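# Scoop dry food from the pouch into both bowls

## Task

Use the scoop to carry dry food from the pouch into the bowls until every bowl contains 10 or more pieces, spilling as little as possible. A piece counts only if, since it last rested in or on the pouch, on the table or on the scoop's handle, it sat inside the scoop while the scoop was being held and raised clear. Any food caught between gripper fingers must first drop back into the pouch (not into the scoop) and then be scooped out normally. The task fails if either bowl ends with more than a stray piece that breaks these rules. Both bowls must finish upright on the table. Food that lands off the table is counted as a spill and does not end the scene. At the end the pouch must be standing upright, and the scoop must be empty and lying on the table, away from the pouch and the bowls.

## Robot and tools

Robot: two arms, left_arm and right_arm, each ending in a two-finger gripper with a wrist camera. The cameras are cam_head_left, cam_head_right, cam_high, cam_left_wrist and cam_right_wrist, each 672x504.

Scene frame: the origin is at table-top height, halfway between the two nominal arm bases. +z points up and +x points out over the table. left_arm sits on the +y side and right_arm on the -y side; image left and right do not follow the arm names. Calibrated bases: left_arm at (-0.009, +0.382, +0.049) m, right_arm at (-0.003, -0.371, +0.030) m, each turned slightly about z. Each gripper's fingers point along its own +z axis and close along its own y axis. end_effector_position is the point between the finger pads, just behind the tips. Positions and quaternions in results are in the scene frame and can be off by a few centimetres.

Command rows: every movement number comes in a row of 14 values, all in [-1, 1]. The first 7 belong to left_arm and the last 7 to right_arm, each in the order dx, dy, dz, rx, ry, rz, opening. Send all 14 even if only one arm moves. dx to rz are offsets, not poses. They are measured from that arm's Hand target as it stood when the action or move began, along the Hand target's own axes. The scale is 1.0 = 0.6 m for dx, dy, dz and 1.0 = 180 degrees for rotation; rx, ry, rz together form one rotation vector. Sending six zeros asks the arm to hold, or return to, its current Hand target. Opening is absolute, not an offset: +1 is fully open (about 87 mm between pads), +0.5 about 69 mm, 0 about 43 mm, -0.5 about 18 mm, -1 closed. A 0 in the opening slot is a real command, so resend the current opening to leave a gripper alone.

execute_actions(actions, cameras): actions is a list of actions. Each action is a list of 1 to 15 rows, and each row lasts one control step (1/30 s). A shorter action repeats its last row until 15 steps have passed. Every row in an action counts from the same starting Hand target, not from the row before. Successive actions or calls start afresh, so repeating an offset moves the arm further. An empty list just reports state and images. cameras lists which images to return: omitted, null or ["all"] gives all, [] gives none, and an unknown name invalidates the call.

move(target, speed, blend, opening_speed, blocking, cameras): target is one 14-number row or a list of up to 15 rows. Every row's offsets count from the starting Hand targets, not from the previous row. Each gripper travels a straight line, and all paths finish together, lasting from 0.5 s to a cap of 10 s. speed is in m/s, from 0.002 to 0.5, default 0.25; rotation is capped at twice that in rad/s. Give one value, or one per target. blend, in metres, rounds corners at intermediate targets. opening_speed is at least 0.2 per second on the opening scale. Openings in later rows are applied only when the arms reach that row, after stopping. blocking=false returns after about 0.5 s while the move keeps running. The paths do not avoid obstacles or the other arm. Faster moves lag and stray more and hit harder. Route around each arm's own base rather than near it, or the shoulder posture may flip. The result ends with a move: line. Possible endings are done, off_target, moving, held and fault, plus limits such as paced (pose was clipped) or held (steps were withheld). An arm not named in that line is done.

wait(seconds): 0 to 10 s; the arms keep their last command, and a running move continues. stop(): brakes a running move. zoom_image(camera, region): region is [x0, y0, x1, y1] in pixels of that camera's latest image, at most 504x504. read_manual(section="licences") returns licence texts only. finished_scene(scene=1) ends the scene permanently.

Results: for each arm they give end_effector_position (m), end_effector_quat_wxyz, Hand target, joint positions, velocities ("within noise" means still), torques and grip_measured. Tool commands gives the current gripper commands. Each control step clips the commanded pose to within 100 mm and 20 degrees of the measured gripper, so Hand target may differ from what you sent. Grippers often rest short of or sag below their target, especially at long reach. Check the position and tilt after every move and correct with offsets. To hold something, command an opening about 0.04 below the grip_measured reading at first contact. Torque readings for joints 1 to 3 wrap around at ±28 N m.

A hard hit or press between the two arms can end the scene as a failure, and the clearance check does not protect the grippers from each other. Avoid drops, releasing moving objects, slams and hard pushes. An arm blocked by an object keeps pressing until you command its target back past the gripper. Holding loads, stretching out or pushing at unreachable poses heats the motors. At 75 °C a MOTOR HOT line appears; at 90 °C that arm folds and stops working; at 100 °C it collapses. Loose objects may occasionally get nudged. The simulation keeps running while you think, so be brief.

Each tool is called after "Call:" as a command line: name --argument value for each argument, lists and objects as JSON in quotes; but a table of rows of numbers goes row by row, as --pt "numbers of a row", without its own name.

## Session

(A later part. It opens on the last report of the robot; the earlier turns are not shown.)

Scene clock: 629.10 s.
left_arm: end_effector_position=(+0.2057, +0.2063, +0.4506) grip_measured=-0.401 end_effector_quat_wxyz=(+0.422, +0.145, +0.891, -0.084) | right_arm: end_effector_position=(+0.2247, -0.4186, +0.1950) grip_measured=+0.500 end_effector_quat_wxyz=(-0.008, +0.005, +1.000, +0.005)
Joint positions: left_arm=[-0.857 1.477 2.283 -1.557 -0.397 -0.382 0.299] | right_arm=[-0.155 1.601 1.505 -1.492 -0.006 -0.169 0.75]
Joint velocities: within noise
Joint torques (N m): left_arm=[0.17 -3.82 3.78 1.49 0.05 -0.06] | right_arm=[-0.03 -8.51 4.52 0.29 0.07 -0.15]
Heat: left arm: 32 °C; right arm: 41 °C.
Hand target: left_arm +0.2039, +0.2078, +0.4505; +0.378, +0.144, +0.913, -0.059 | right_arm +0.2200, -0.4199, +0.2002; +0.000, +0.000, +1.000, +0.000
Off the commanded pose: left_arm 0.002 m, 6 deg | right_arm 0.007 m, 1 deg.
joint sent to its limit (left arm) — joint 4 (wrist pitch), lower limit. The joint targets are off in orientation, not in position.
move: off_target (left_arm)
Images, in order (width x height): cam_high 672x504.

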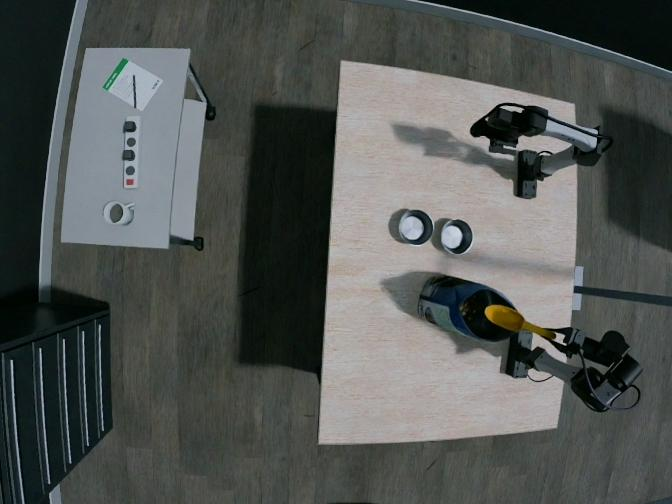

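Call:
move --pt "0.0654 0.01 0.0407 0 0.0278 0 -0.7 0 0 0 0 0 0 0.5" --pt "0.1184 0.01 0.0937 0 0.0833 0 -0.7 0 0 0 0 0 0 0.5" --speed 0.12 --blend 0.02

Scene clock: 646.57 s.
left_arm: end_effector_position=(+0.1961, +0.2180, +0.3641) grip_measured=-0.401 end_effector_quat_wxyz=(+0.280, +0.151, +0.947, -0.049) | right_arm: end_effector_position=(+0.2246, -0.4186, +0.1950) grip_measured=+0.500 end_effector_quat_wxyz=(-0.008, +0.005, +1.000, +0.005)
Joint positions: left_arm=[-0.748 1.44 1.957 -1.557 -0.234 -0.391 0.299] | right_arm=[-0.155 1.601 1.505 -1.493 -0.006 -0.17 0.75]
Joint velocities: within noise
Joint torques (N m): left_arm=[0.17 -3.18 4.77 1.17 0.07 -0.1] | right_arm=[-0.01 -8.49 4.51 0.3 0.06 -0.17]
Heat: left arm: 31 °C; right arm: 40 °C.
Hand target: left_arm +0.1958, +0.2169, +0.3605; +0.256, +0.151, +0.954, -0.040 | right_arm +0.2200, -0.4199, +0.2002; +0.000, +0.000, +1.000, +0.000
Off the commanded pose: left_arm 0.004 m, 3 deg | right_arm 0.007 m, 1 deg.
joint read past its limit (left arm) — joint 4 (wrist pitch), lower limit.
joint sent to its limit (left arm) — joint 4 (wrist pitch), lower limit. The joint targets still meet the commanded pose.
move: off_target (left_arm)

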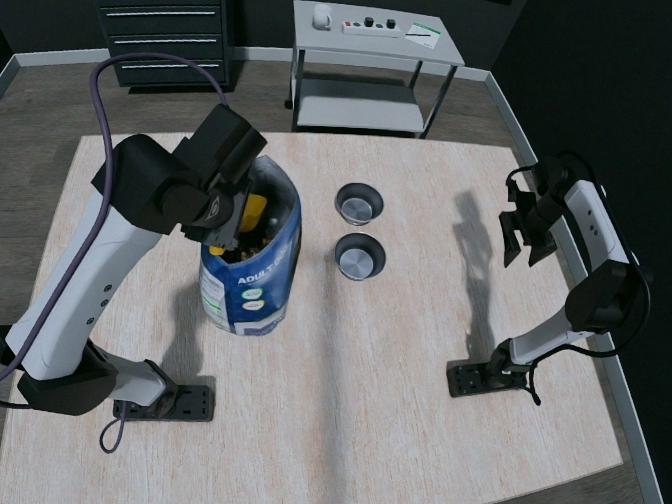

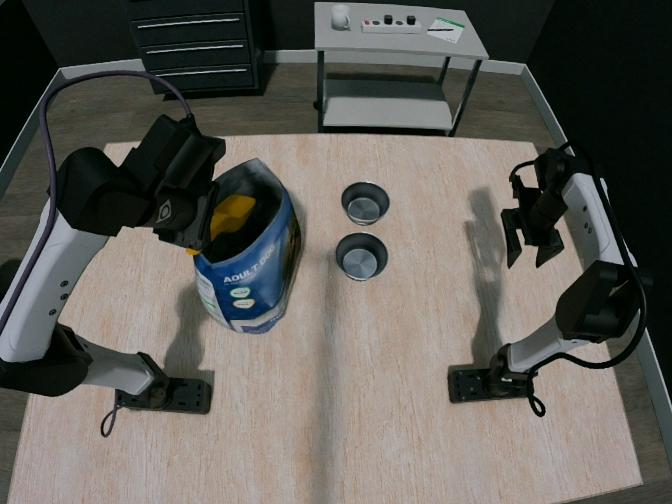

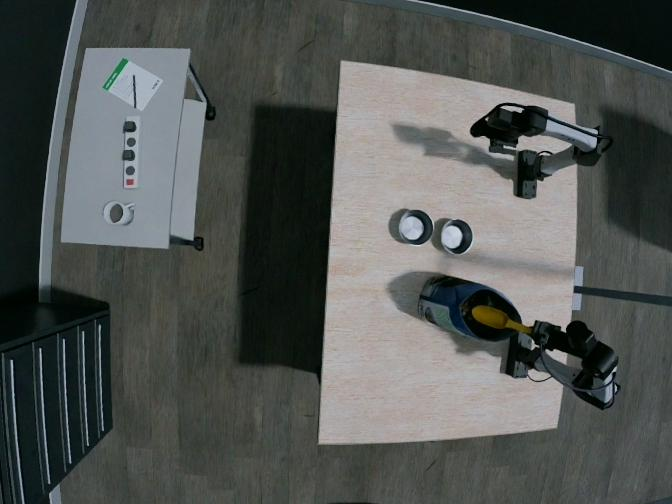

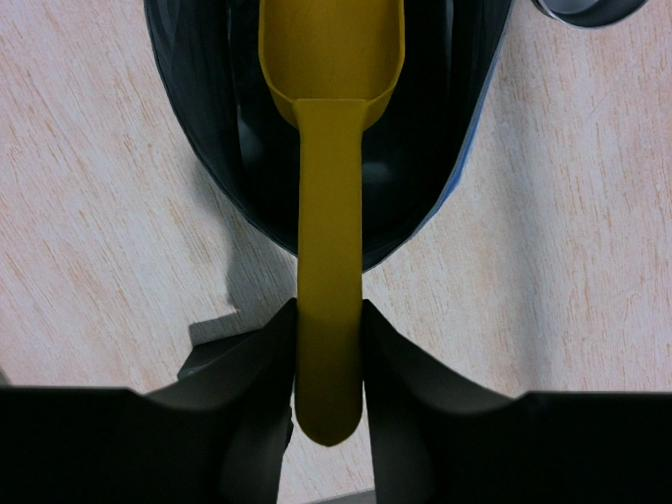

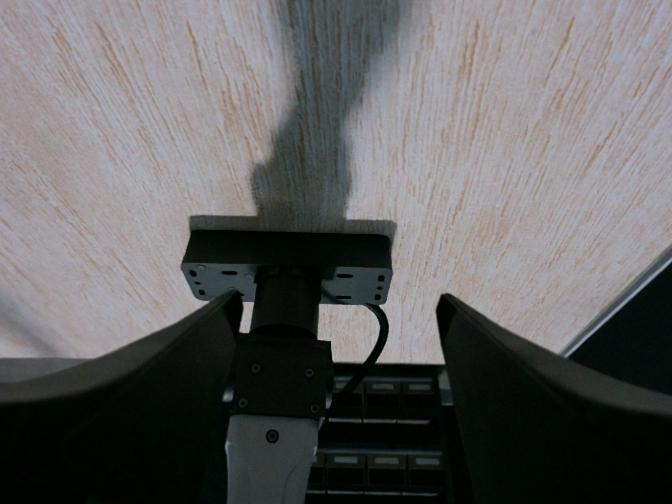

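Call:
move --pt "0.0122 0 0.071 0 0.0444 0 -0.7 0 0 0 0 0 0 0.5" --pt "0.0197 0 0.134 0 0.0833 0 -0.7 0 0 0 0 0 0 0.5" --speed 0.08 --blend 0.02 --cameras '["cam_head_left","cam_head_right","cam_left_wrist"]'

Scene clock: 654.03 s.
left_arm: end_effector_position=(+0.2223, +0.2105, +0.2884) grip_measured=-0.401 end_effector_quat_wxyz=(+0.132, +0.153, +0.979, -0.013) | right_arm: end_effector_position=(+0.2246, -0.4186, +0.1950) grip_measured=+0.500 end_effector_quat_wxyz=(-0.008, +0.005, +1.000, +0.005)
Joint positions: left_arm=[-0.631 1.647 1.877 -1.554 -0.103 -0.33 0.299] | right_arm=[-0.155 1.601 1.505 -1.493 -0.006 -0.17 0.75]
Joint velocities: within noise
Joint torques (N m): left_arm=[0.16 -5.61 5.53 0.89 0.17 -0.05] | right_arm=[-0.08 -8.47 4.46 0.29 0.07 -0.15]
Heat: left arm: 31 °C; right arm: 39 °C.
Hand target: left_arm +0.2244, +0.2079, +0.2850; +0.129, +0.155, +0.979, -0.019 | right_arm +0.2200, -0.4199, +0.2002; +0.000, +0.000, +1.000, +0.000
Off the commanded pose: left_arm 0.005 m, 1 deg | right_arm 0.007 m, 1 deg.
move: done
Images, in order (width x height): cam_head_left 672x504, cam_head_right 672x504, cam_left_wrist 672x504.

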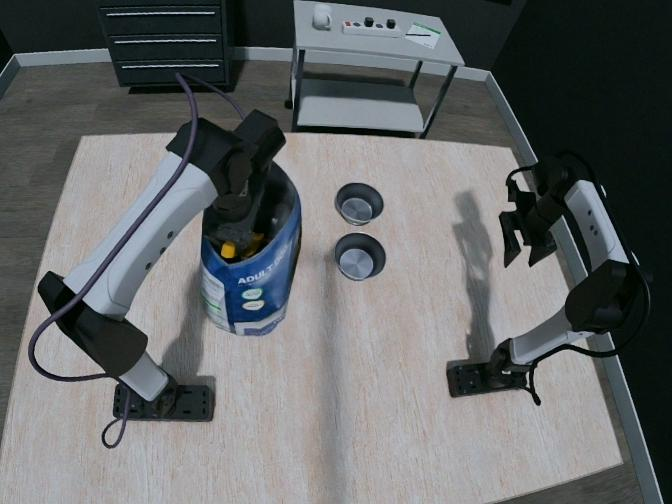

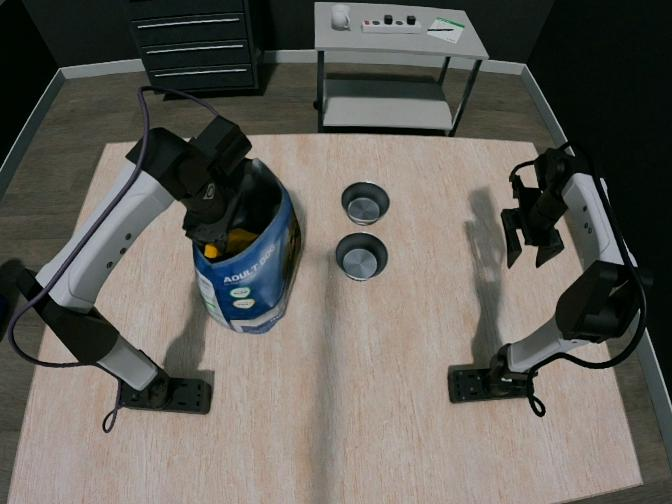

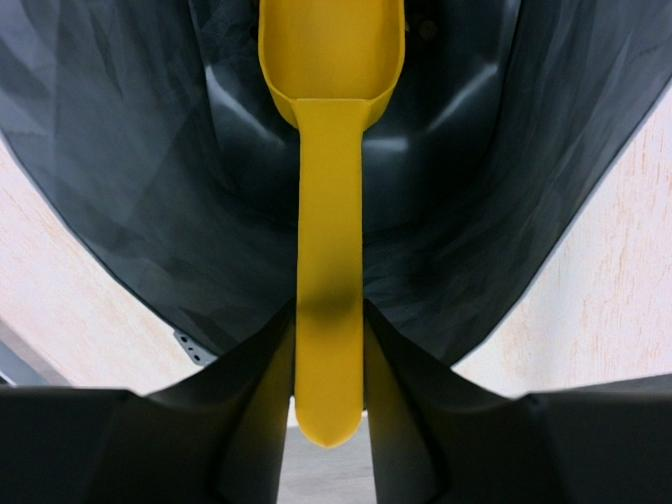

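Call:
zoom_image --camera "cam_left_wrist" --region '[150, 0, 550, 250]'

Scaled by 1.260.

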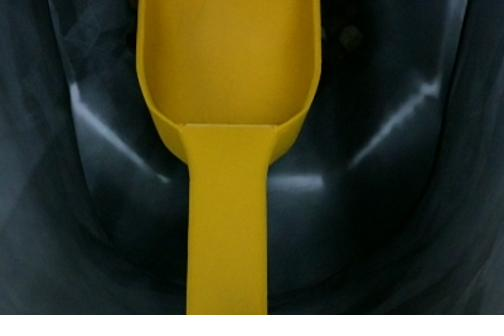

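Call:
move --pt "-0.0149 0 0.073 0 0.0389 0 -0.7 0 0 0 0 0 0 0.5" --speed 0.06 --cameras '["cam_head_left","cam_head_right","cam_left_wrist"]'

Call:
zoom_image --camera "cam_left_wrist" --region '[150, 0, 550, 250]'

Scene clock: 677.27 s.
left_arm: end_effector_position=(+0.2422, +0.2030, +0.2502) grip_measured=-0.401 end_effector_quat_wxyz=(+0.077, +0.155, +0.985, -0.006) | right_arm: end_effector_position=(+0.2246, -0.4186, +0.1950) grip_measured=+0.500 end_effector_quat_wxyz=(-0.008, +0.005, +1.000, +0.005)
Joint positions: left_arm=[-0.59 1.774 1.864 -1.517 -0.058 -0.296 0.299] | right_arm=[-0.155 1.601 1.505 -1.493 -0.006 -0.17 0.75]
Joint velocities: within noise
Joint torques (N m): left_arm=[0.21 -6.22 5.46 0.66 0.2 -0.06] | right_arm=[-0.12 -8.44 4.51 0.3 0.08 -0.16]
Heat: left arm: 31 °C; right arm: 39 °C.
Hand target: left_arm +0.2434, +0.2017, +0.2450; +0.069, +0.156, +0.985, -0.010 | right_arm +0.2200, -0.4199, +0.2002; +0.000, +0.000, +1.000, +0.000
Off the commanded pose: left_arm 0.006 m, 1 deg | right_arm 0.007 m, 1 deg.
move: done
Images, in order (width x height): cam_head_left 672x504, cam_head_right 672x504, cam_left_wrist 672x504.

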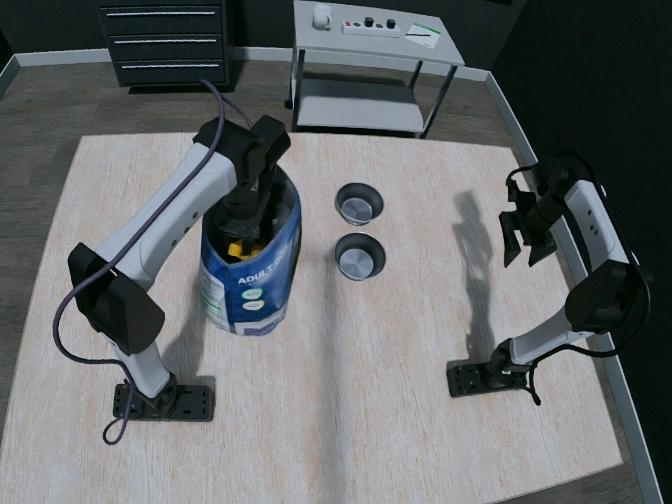

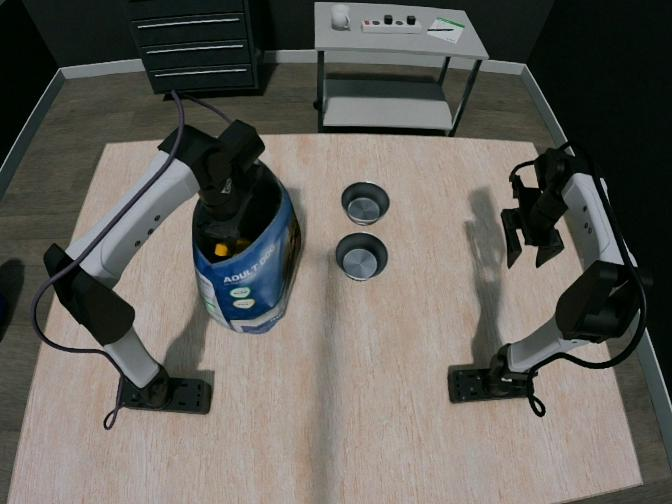

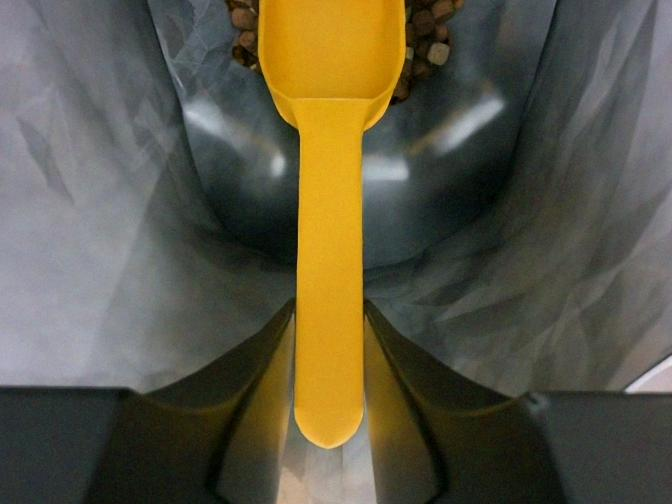

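Scaled by 1.260.

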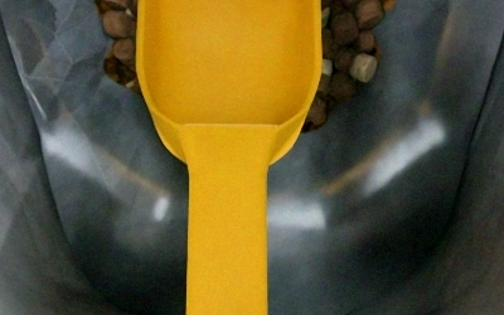

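Call:
move --pt "0.0152 0 0.0483 0 0.0278 0 -0.7 0 0 0 0 0 0 0.5" --speed 0.04 --cameras '["cam_head_left","cam_head_right","cam_left_wrist"]'

Call:
zoom_image --camera "cam_left_wrist" --region '[150, 0, 550, 250]'

Scene clock: 687.77 s.
left_arm: end_effector_position=(+0.2307, +0.2080, +0.2262) grip_measured=-0.401 end_effector_quat_wxyz=(+0.028, +0.155, +0.988, +0.004) | right_arm: end_effector_position=(+0.2246, -0.4186, +0.1950) grip_measured=+0.500 end_effector_quat_wxyz=(-0.008, +0.005, +1.000, +0.005)
Joint positions: left_arm=[-0.582 1.794 1.783 -1.513 -0.03 -0.293 0.299] | right_arm=[-0.155 1.601 1.505 -1.493 -0.006 -0.17 0.75]
Joint velocities: within noise
Joint torques (N m): left_arm=[0.34 -5.41 4.93 0.82 0.2 -0.01] | right_arm=[-0.1 -8.54 4.51 0.29 0.07 -0.15]
Heat: left arm: 31 °C; right arm: 38 °C.
Hand target: left_arm +0.2386, +0.2032, +0.2150; +0.026, +0.156, +0.987, -0.003 | right_arm +0.2200, -0.4199, +0.2002; +0.000, +0.000, +1.000, +0.000
Off the commanded pose: left_arm 0.014 m, 1 deg | right_arm 0.007 m, 1 deg.
move: off_target (left_arm)
Images, in order (width x height): cam_head_left 672x504, cam_head_right 672x504, cam_left_wrist 672x504.

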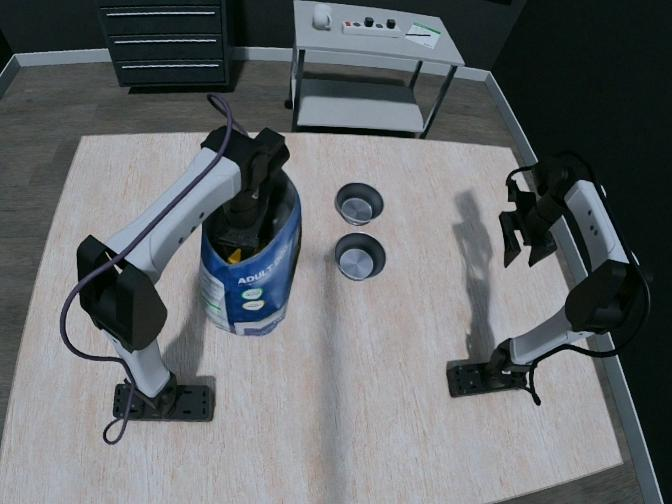

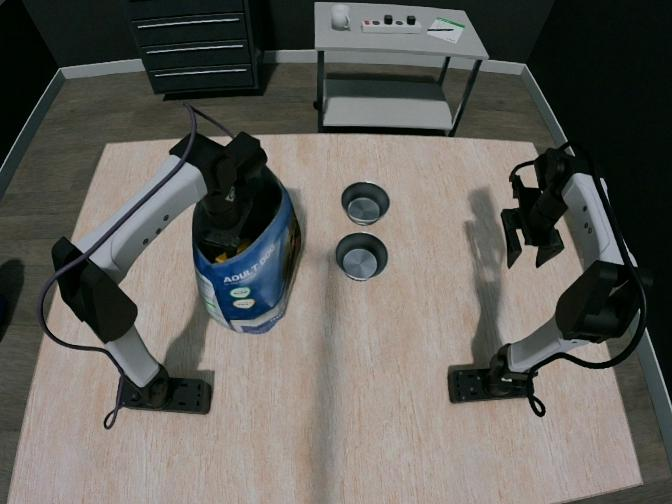

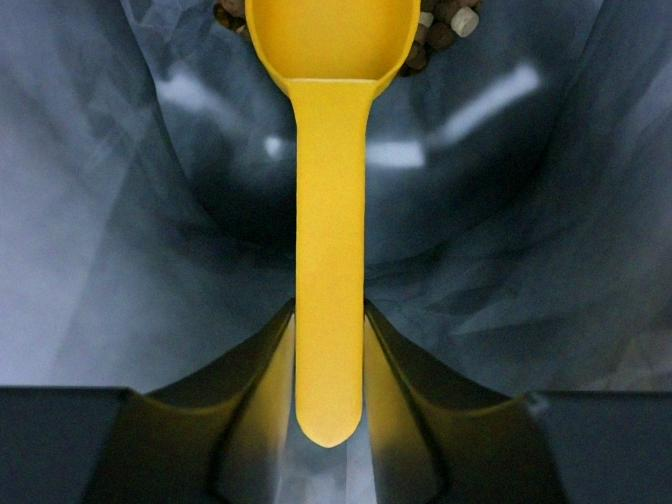

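Scaled by 1.260.

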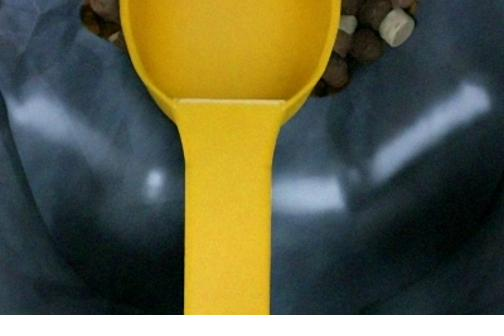

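Call:
move --pt "-0.0149 0 0.0342 0 0 0 -0.7 0 0 0 0 0 0 0.5" --speed 0.03 --cameras '["cam_left_wrist"]'

Call:
zoom_image --camera "cam_left_wrist" --region '[150, 0, 550, 250]'

Scene clock: 696.23 s.
left_arm: end_effector_position=(+0.2207, +0.2123, +0.2128) grip_measured=-0.401 end_effector_quat_wxyz=(-0.008, +0.156, +0.988, +0.009) | right_arm: end_effector_position=(+0.2246, -0.4186, +0.1950) grip_measured=+0.500 end_effector_quat_wxyz=(-0.008, +0.005, +1.000, +0.005)
Joint positions: left_arm=[-0.578 1.809 1.736 -1.521 -0.01 -0.288 0.299] | right_arm=[-0.155 1.601 1.505 -1.493 -0.006 -0.17 0.75]
Joint velocities: within noise
Joint torques (N m): left_arm=[0.57 -4.77 4.98 1.44 -0.06 0.01] | right_arm=[-0.02 -8.5 4.51 0.3 0.07 -0.16]
Heat: left arm: 31 °C; right arm: 38 °C.
Hand target: left_arm +0.2482, +0.2002, +0.1950; +0.026, +0.156, +0.987, -0.003 | right_arm +0.2200, -0.4199, +0.2002; +0.000, +0.000, +1.000, +0.000
Off the commanded pose: left_arm 0.035 m, 4 deg | right_arm 0.007 m, 1 deg.
move: off_target (left_arm)
Images, in order (width x height): cam_left_wrist 672x504.

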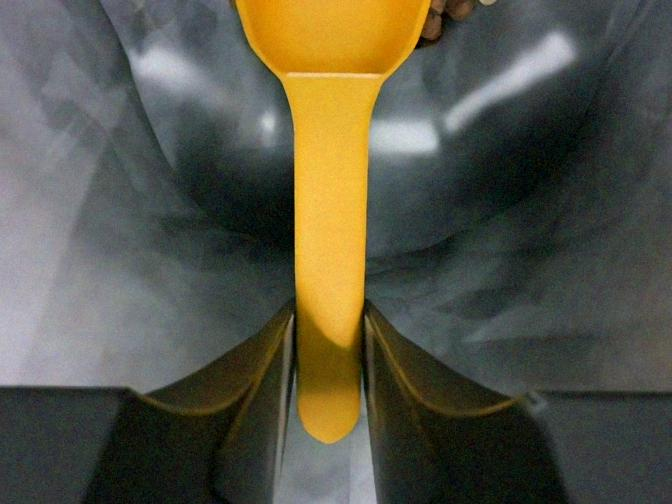

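Scaled by 1.260.

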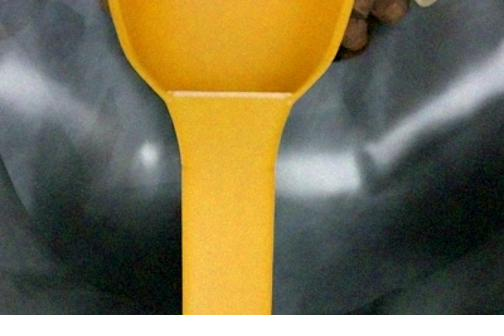

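Call:
move --pt "-0.0591 0 -0.0136 0 0 0 -0.7 0 0 0 0 0 0 0.5" --speed 0.05 --cameras '["cam_left_wrist","cam_head_left","cam_head_right"]'

Call:
zoom_image --camera "cam_left_wrist" --region '[150, 0, 550, 250]'

Scene clock: 705.30 s.
left_arm: end_effector_position=(+0.2502, +0.1995, +0.2130) grip_measured=-0.401 end_effector_quat_wxyz=(-0.021, +0.153, +0.988, +0.005) | right_arm: end_effector_position=(+0.2246, -0.4186, +0.1950) grip_measured=+0.500 end_effector_quat_wxyz=(-0.008, +0.005, +1.000, +0.005)
Joint positions: left_arm=[-0.552 1.962 1.936 -1.587 0.007 -0.266 0.3] | right_arm=[-0.155 1.601 1.505 -1.493 -0.006 -0.17 0.75]
Joint velocities: within noise
Joint torques (N m): left_arm=[0.53 -6 8.92 1.17 -0.2 0.05] | right_arm=[-0.06 -8.5 4.49 0.29 0.06 -0.15]
Heat: left arm: 31 °C; right arm: 38 °C.
Hand target: left_arm +0.2815, +0.1893, +0.2050; +0.026, +0.156, +0.987, -0.003 | right_arm +0.2201, -0.4199, +0.2002; +0.000, +0.000, +1.000, +0.000
Off the commanded pose: left_arm 0.034 m, 5 deg | right_arm 0.007 m, 1 deg.
joint read past its limit (left arm) — joint 4 (wrist pitch), lower limit.
move: off_target (left_arm)
Images, in order (width x height): cam_head_left 672x504, cam_head_right 672x504, cam_left_wrist 672x504.

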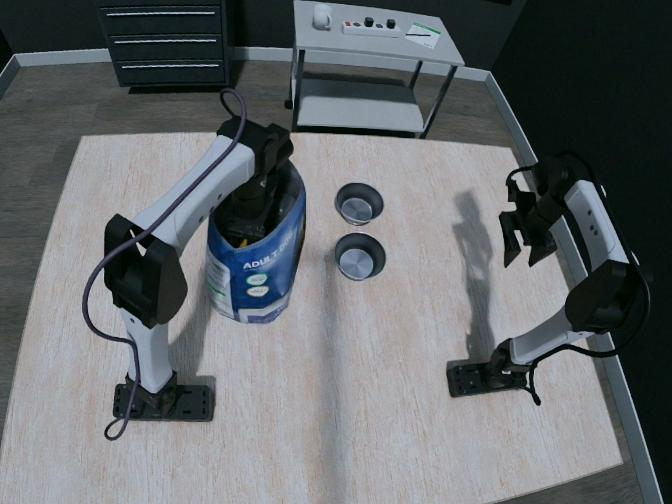

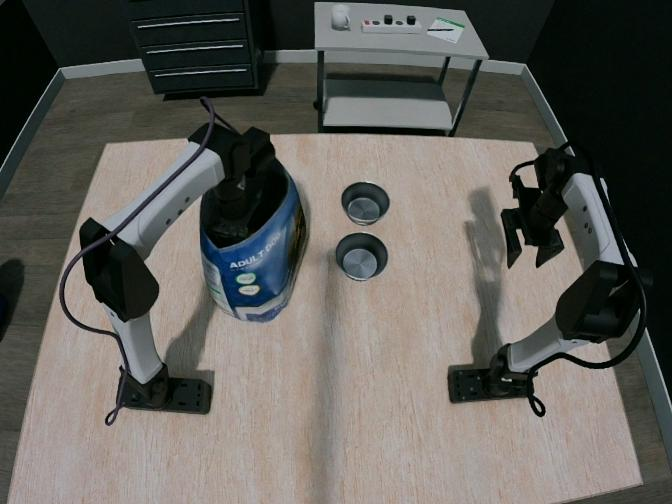

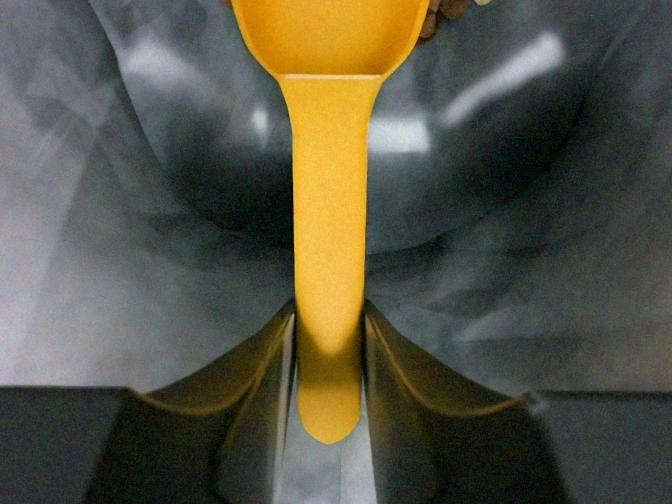

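Scaled by 1.260.

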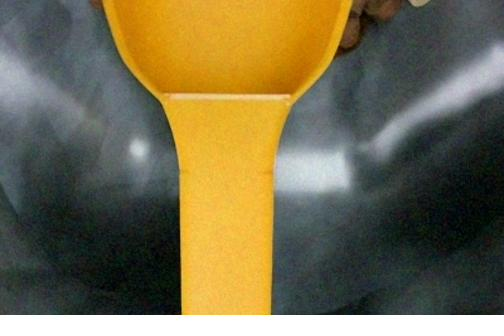

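Call:
move --pt "0.067 0 -0.092 0 0 0 -0.7 0 0 0 0 0 0 0.5" --speed 0.06 --cameras '["cam_left_wrist","cam_head_left","cam_head_right","cam_high"]'

Call:
zoom_image --camera "cam_left_wrist" --region '[150, 0, 550, 250]'

Scene clock: 717.07 s.
left_arm: end_effector_position=(+0.2441, +0.1997, +0.2517) grip_measured=-0.401 end_effector_quat_wxyz=(+0.053, +0.156, +0.986, -0.026) | right_arm: end_effector_position=(+0.2246, -0.4186, +0.1950) grip_measured=+0.500 end_effector_quat_wxyz=(-0.008, +0.005, +1.000, +0.005)
Joint positions: left_arm=[-0.564 1.819 1.924 -1.559 0.003 -0.272 0.3] | right_arm=[-0.155 1.601 1.505 -1.493 -0.006 -0.17 0.75]
Joint velocities: within noise
Joint torques (N m): left_arm=[-0.8 -10.21 5 0.54 -0.12 -0.2] | right_arm=[-0.08 -8.51 4.51 0.3 0.07 -0.17]
Heat: left arm: 32 °C; right arm: 38 °C.
Hand target: left_arm +0.2405, +0.2026, +0.2580; +0.026, +0.156, +0.987, -0.003 | right_arm +0.2201, -0.4199, +0.2002; +0.000, +0.000, +1.000, +0.000
Off the commanded pose: left_arm 0.008 m, 4 deg | right_arm 0.007 m, 1 deg.
joint read past its limit (left arm) — joint 4 (wrist pitch), lower limit.
joint sent to its limit (left arm) — joint 4 (wrist pitch), lower limit. The joint targets are off in orientation, not in position.
move: off_target (left_arm)
Images, in order (width x height): cam_head_left 672x504, cam_head_right 672x504, cam_high 672x504, cam_left_wrist 672x504.

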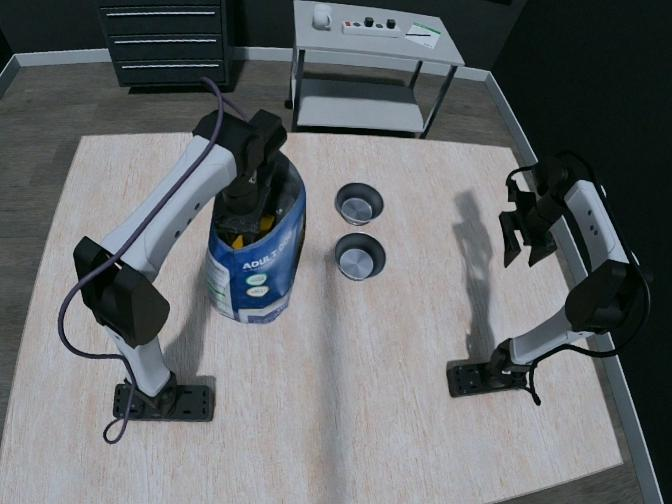

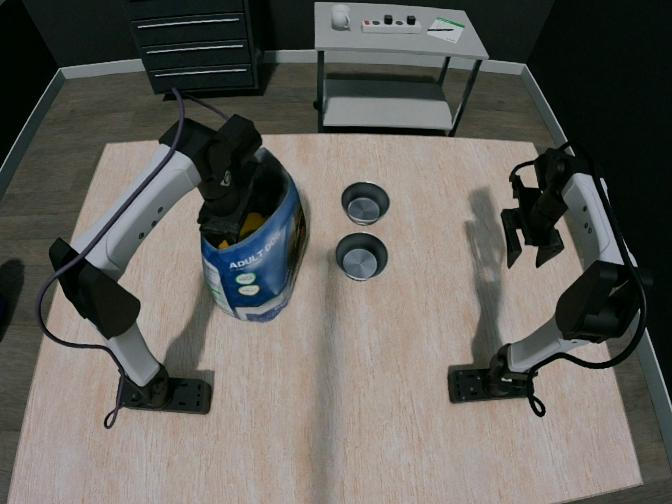

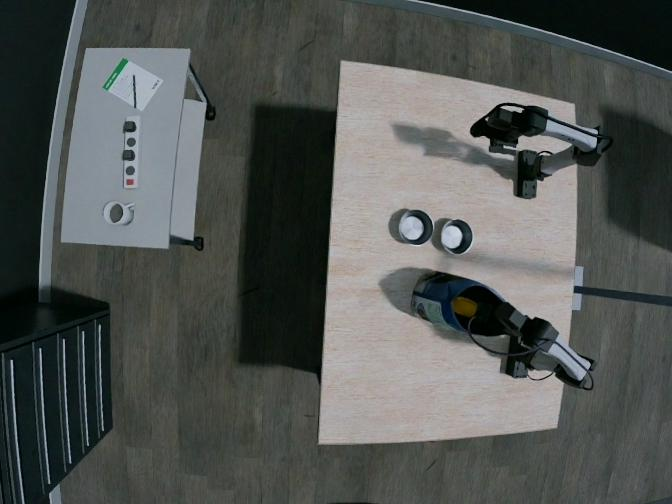

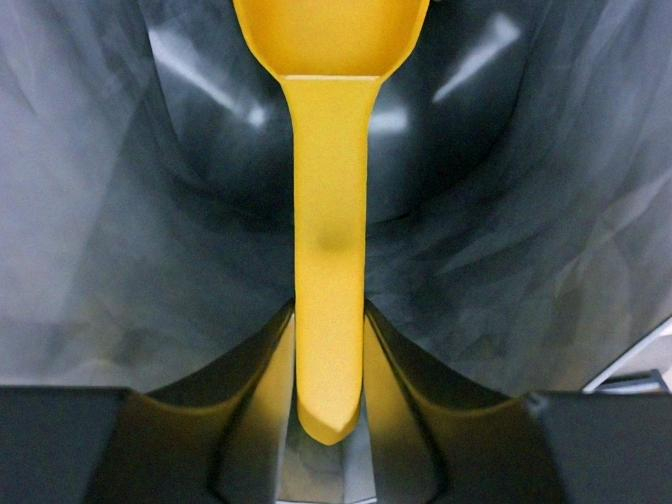

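Scaled by 1.260.

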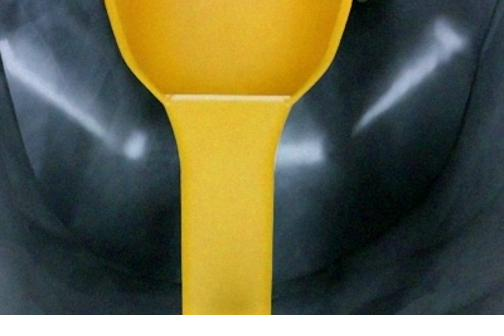

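Call:
move --pt "0.0147 0 -0.1042 0 -0.0944 0 -0.7 0 0 0 0 0 0 0.5" --pt "0.0492 0 -0.2395 0 -0.2056 0 -0.7 0 0 0 0 0 0 0.5" --speed 0.1 --blend 0.02

Call:
zoom_image --camera "cam_head_left" --region '[170, 80, 370, 280]'

Scene clock: 728.40 s.
left_arm: end_effector_position=(+0.2073, +0.2100, +0.3890) grip_measured=-0.401 end_effector_quat_wxyz=(+0.326, +0.154, +0.931, -0.052) | right_arm: end_effector_position=(+0.2246, -0.4186, +0.1950) grip_measured=+0.500 end_effector_quat_wxyz=(-0.008, +0.005, +1.000, +0.005)
Joint positions: left_arm=[-0.778 1.472 2.067 -1.551 -0.291 -0.38 0.3] | right_arm=[-0.155 1.601 1.505 -1.493 -0.006 -0.17 0.75]
Joint velocities: within noise
Joint torques (N m): left_arm=[-0.79 -5.14 7.51 1.2 -0.26 -0.19] | right_arm=[-0.03 -8.5 4.49 0.3 0.08 -0.17]
Heat: left arm: 33 °C; right arm: 38 °C.
Hand target: left_arm +0.2052, +0.2137, +0.4000; +0.338, +0.147, +0.928, -0.053 | right_arm +0.2201, -0.4199, +0.2002; +0.000, +0.000, +1.000, +0.000
Off the commanded pose: left_arm 0.012 m, 2 deg | right_arm 0.007 m, 1 deg.
joint sent to its limit (left arm) — joint 4 (wrist pitch), lower limit. The joint targets still meet the commanded pose.
move: off_target (left_arm)

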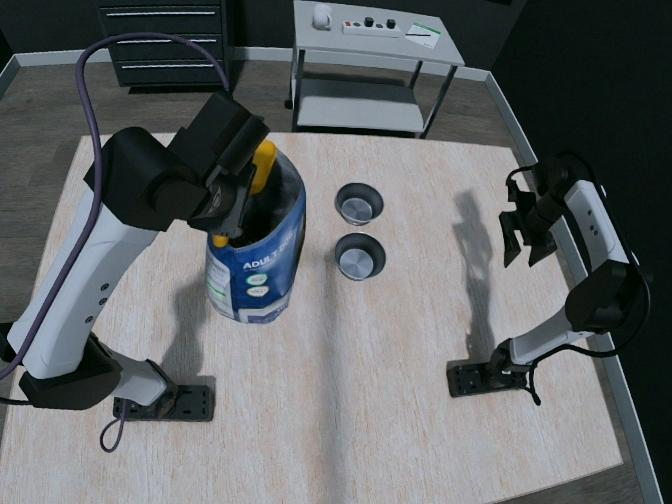

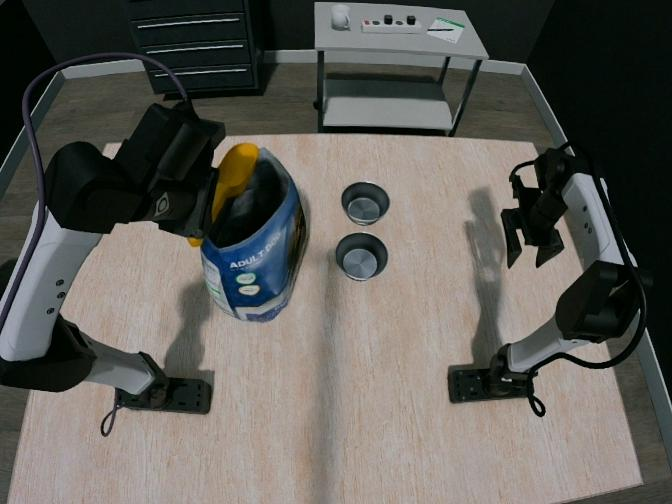

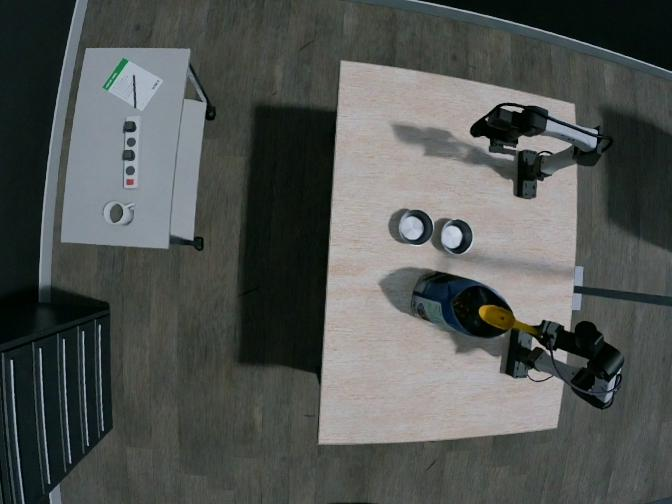

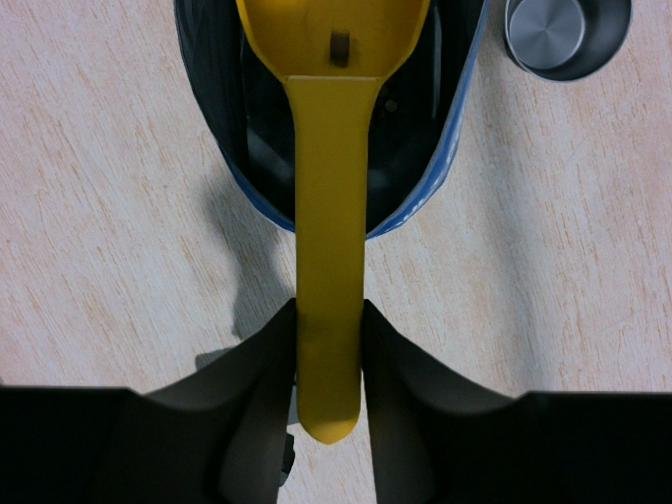

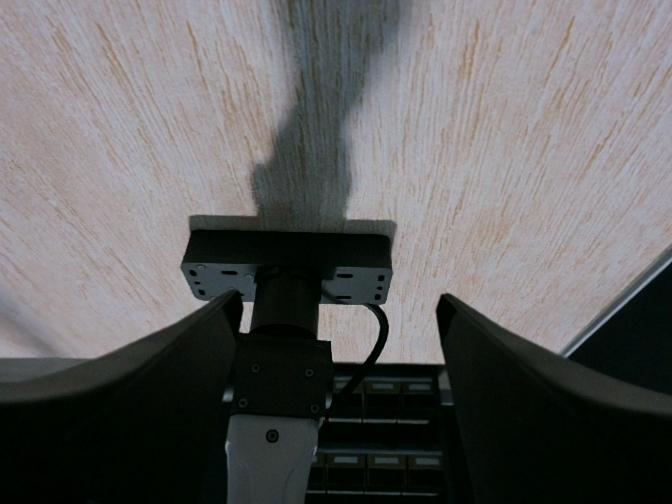

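Scaled by 2.520.

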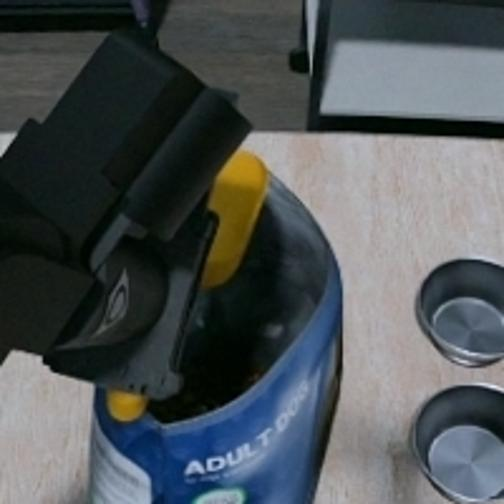

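Call:
zoom_image --camera "cam_high" --region '[400, 240, 560, 360]'

Call:
zoom_image --camera "cam_head_right" --region '[160, 110, 340, 340]'

Call:
zoom_image --camera "cam_left_wrist" --region '[150, 0, 550, 300]'

Scaled by 3.150.

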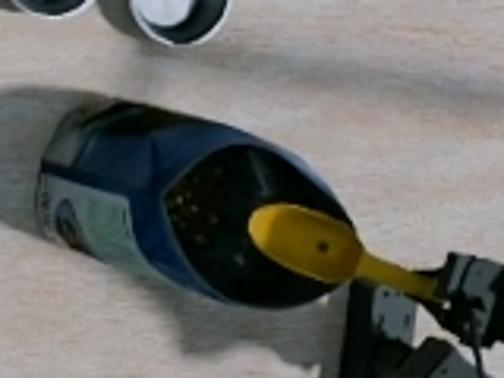

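Scaled by 2.191.

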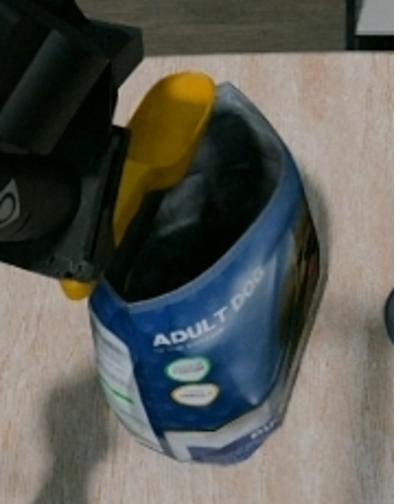

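Scaled by 1.260.

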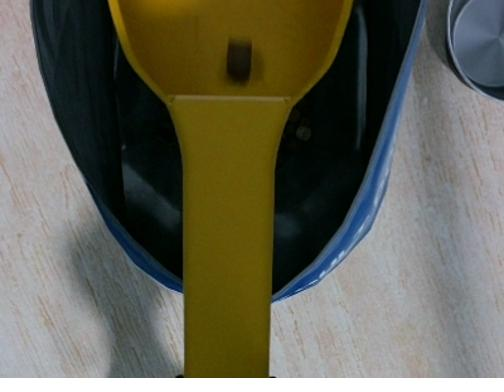

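Call:
move --target '[0.0122,-0.0308,0.0768,-0.028,0.0664,-0.0414,-0.7,0,0,0,0,0,0,0.5]' --speed 0.12 --cameras '["cam_left_wrist","cam_high"]'

Scene clock: 737.70 s.
left_arm: end_effector_position=(+0.2226, +0.1896, +0.3607) grip_measured=-0.401 end_effector_quat_wxyz=(+0.282, +0.085, +0.955, -0.043) | right_arm: end_effector_position=(+0.2246, -0.4186, +0.1950) grip_measured=+0.500 end_effector_quat_wxyz=(-0.008, +0.005, +1.000, +0.005)
Joint positions: left_arm=[-0.77 1.578 2.067 -1.552 -0.292 -0.539 0.3] | right_arm=[-0.155 1.601 1.505 -1.493 -0.006 -0.17 0.75]
Joint velocities: within noise
Joint torques (N m): left_arm=[0.21 -4.49 5.96 1.08 0.04 -0.15] | right_arm=[-0.09 -8.53 4.52 0.3 0.07 -0.16]
Heat: left arm: 32 °C; right arm: 38 °C.
Hand target: left_arm +0.2224, +0.1889, +0.3600; +0.242, +0.076, +0.967, -0.018 | right_arm +0.2201, -0.4199, +0.2002; +0.000, +0.000, +1.000, +0.000
Off the commanded pose: left_arm 0.001 m, 6 deg | right_arm 0.007 m, 1 deg.
joint sent to its limit (left arm) — joint 4 (wrist pitch), lower limit. The joint targets are off in orientation, not in position.
move: off_target (left_arm)
Images, in order (width x height): cam_high 672x504, cam_left_wrist 672x504.

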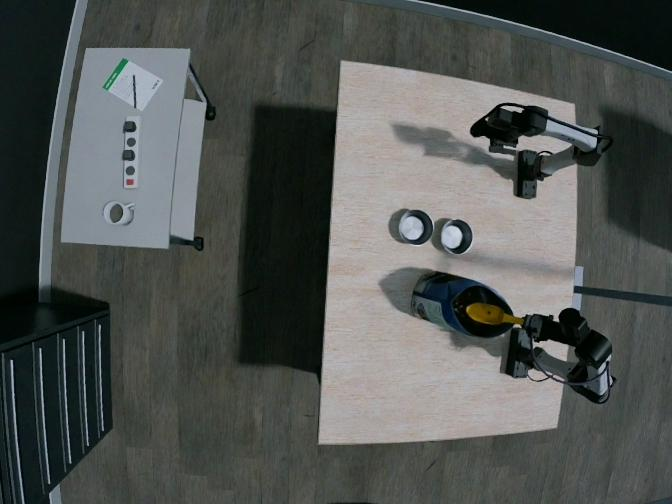

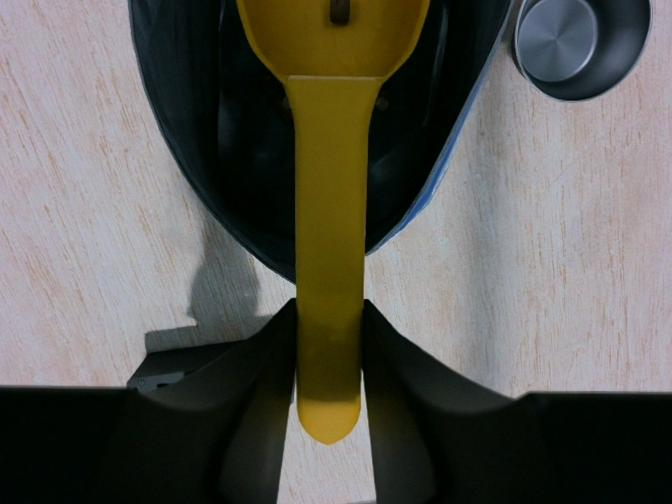

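Call:
move --pt "0.0067 0 0.1191 0 0.0722 0 -0.7 0 0 0 0 0 0 0.5" --pt "0.035 0 0.2079 0 0.1389 0 -0.7 0 0 0 0 0 0 0.5" --speed 0.08 --blend 0.02 --cameras '["cam_left_wrist","cam_head_left"]'

Call:
zoom_image --camera "cam_left_wrist" --region '[100, 0, 600, 250]'

Scene clock: 746.03 s.
left_arm: end_effector_position=(+0.2637, +0.1827, +0.2447) grip_measured=-0.401 end_effector_quat_wxyz=(+0.063, +0.076, +0.995, -0.013) | right_arm: end_effector_position=(+0.2246, -0.4186, +0.1950) grip_measured=+0.500 end_effector_quat_wxyz=(-0.008, +0.005, +1.000, +0.005)
Joint positions: left_arm=[-0.576 1.907 2.012 -1.554 -0.04 -0.443 0.3] | right_arm=[-0.155 1.601 1.505 -1.493 -0.006 -0.17 0.75]
Joint velocities: within noise
Joint torques (N m): left_arm=[0.17 -7.43 5.34 0.49 0.23 -0.03] | right_arm=[-0.02 -8.55 4.55 0.31 0.07 -0.16]
Heat: left arm: 31 °C; right arm: 38 °C.
Hand target: left_arm +0.2621, +0.1828, +0.2400; +0.026, +0.078, +0.997, -0.001 | right_arm +0.2201, -0.4199, +0.2002; +0.000, +0.000, +1.000, +0.000
Off the commanded pose: left_arm 0.005 m, 4 deg | right_arm 0.007 m, 1 deg.
joint sent to its limit (left arm) — joint 4 (wrist pitch), lower limit. The joint targets are off in orientation, not in position.
move: off_target (left_arm)
Images, in order (width x height): cam_head_left 672x504, cam_left_wrist 672x504.

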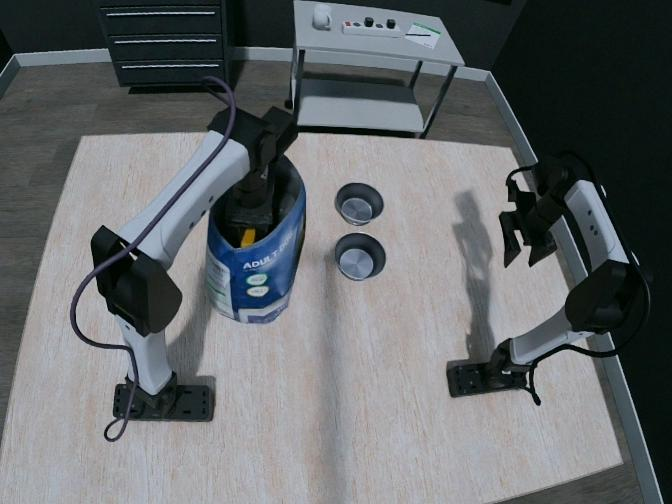

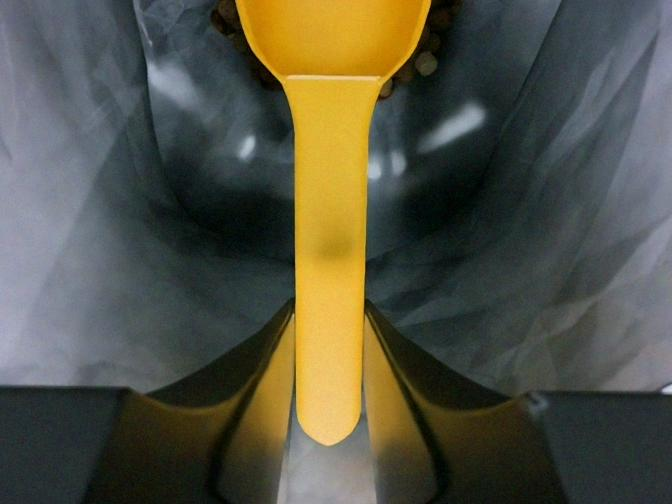

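Scaled by 1.008.

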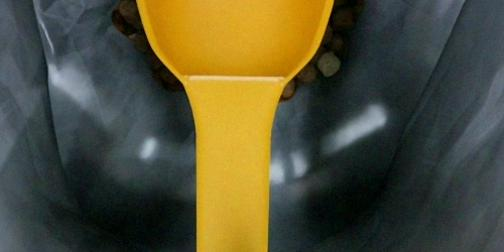

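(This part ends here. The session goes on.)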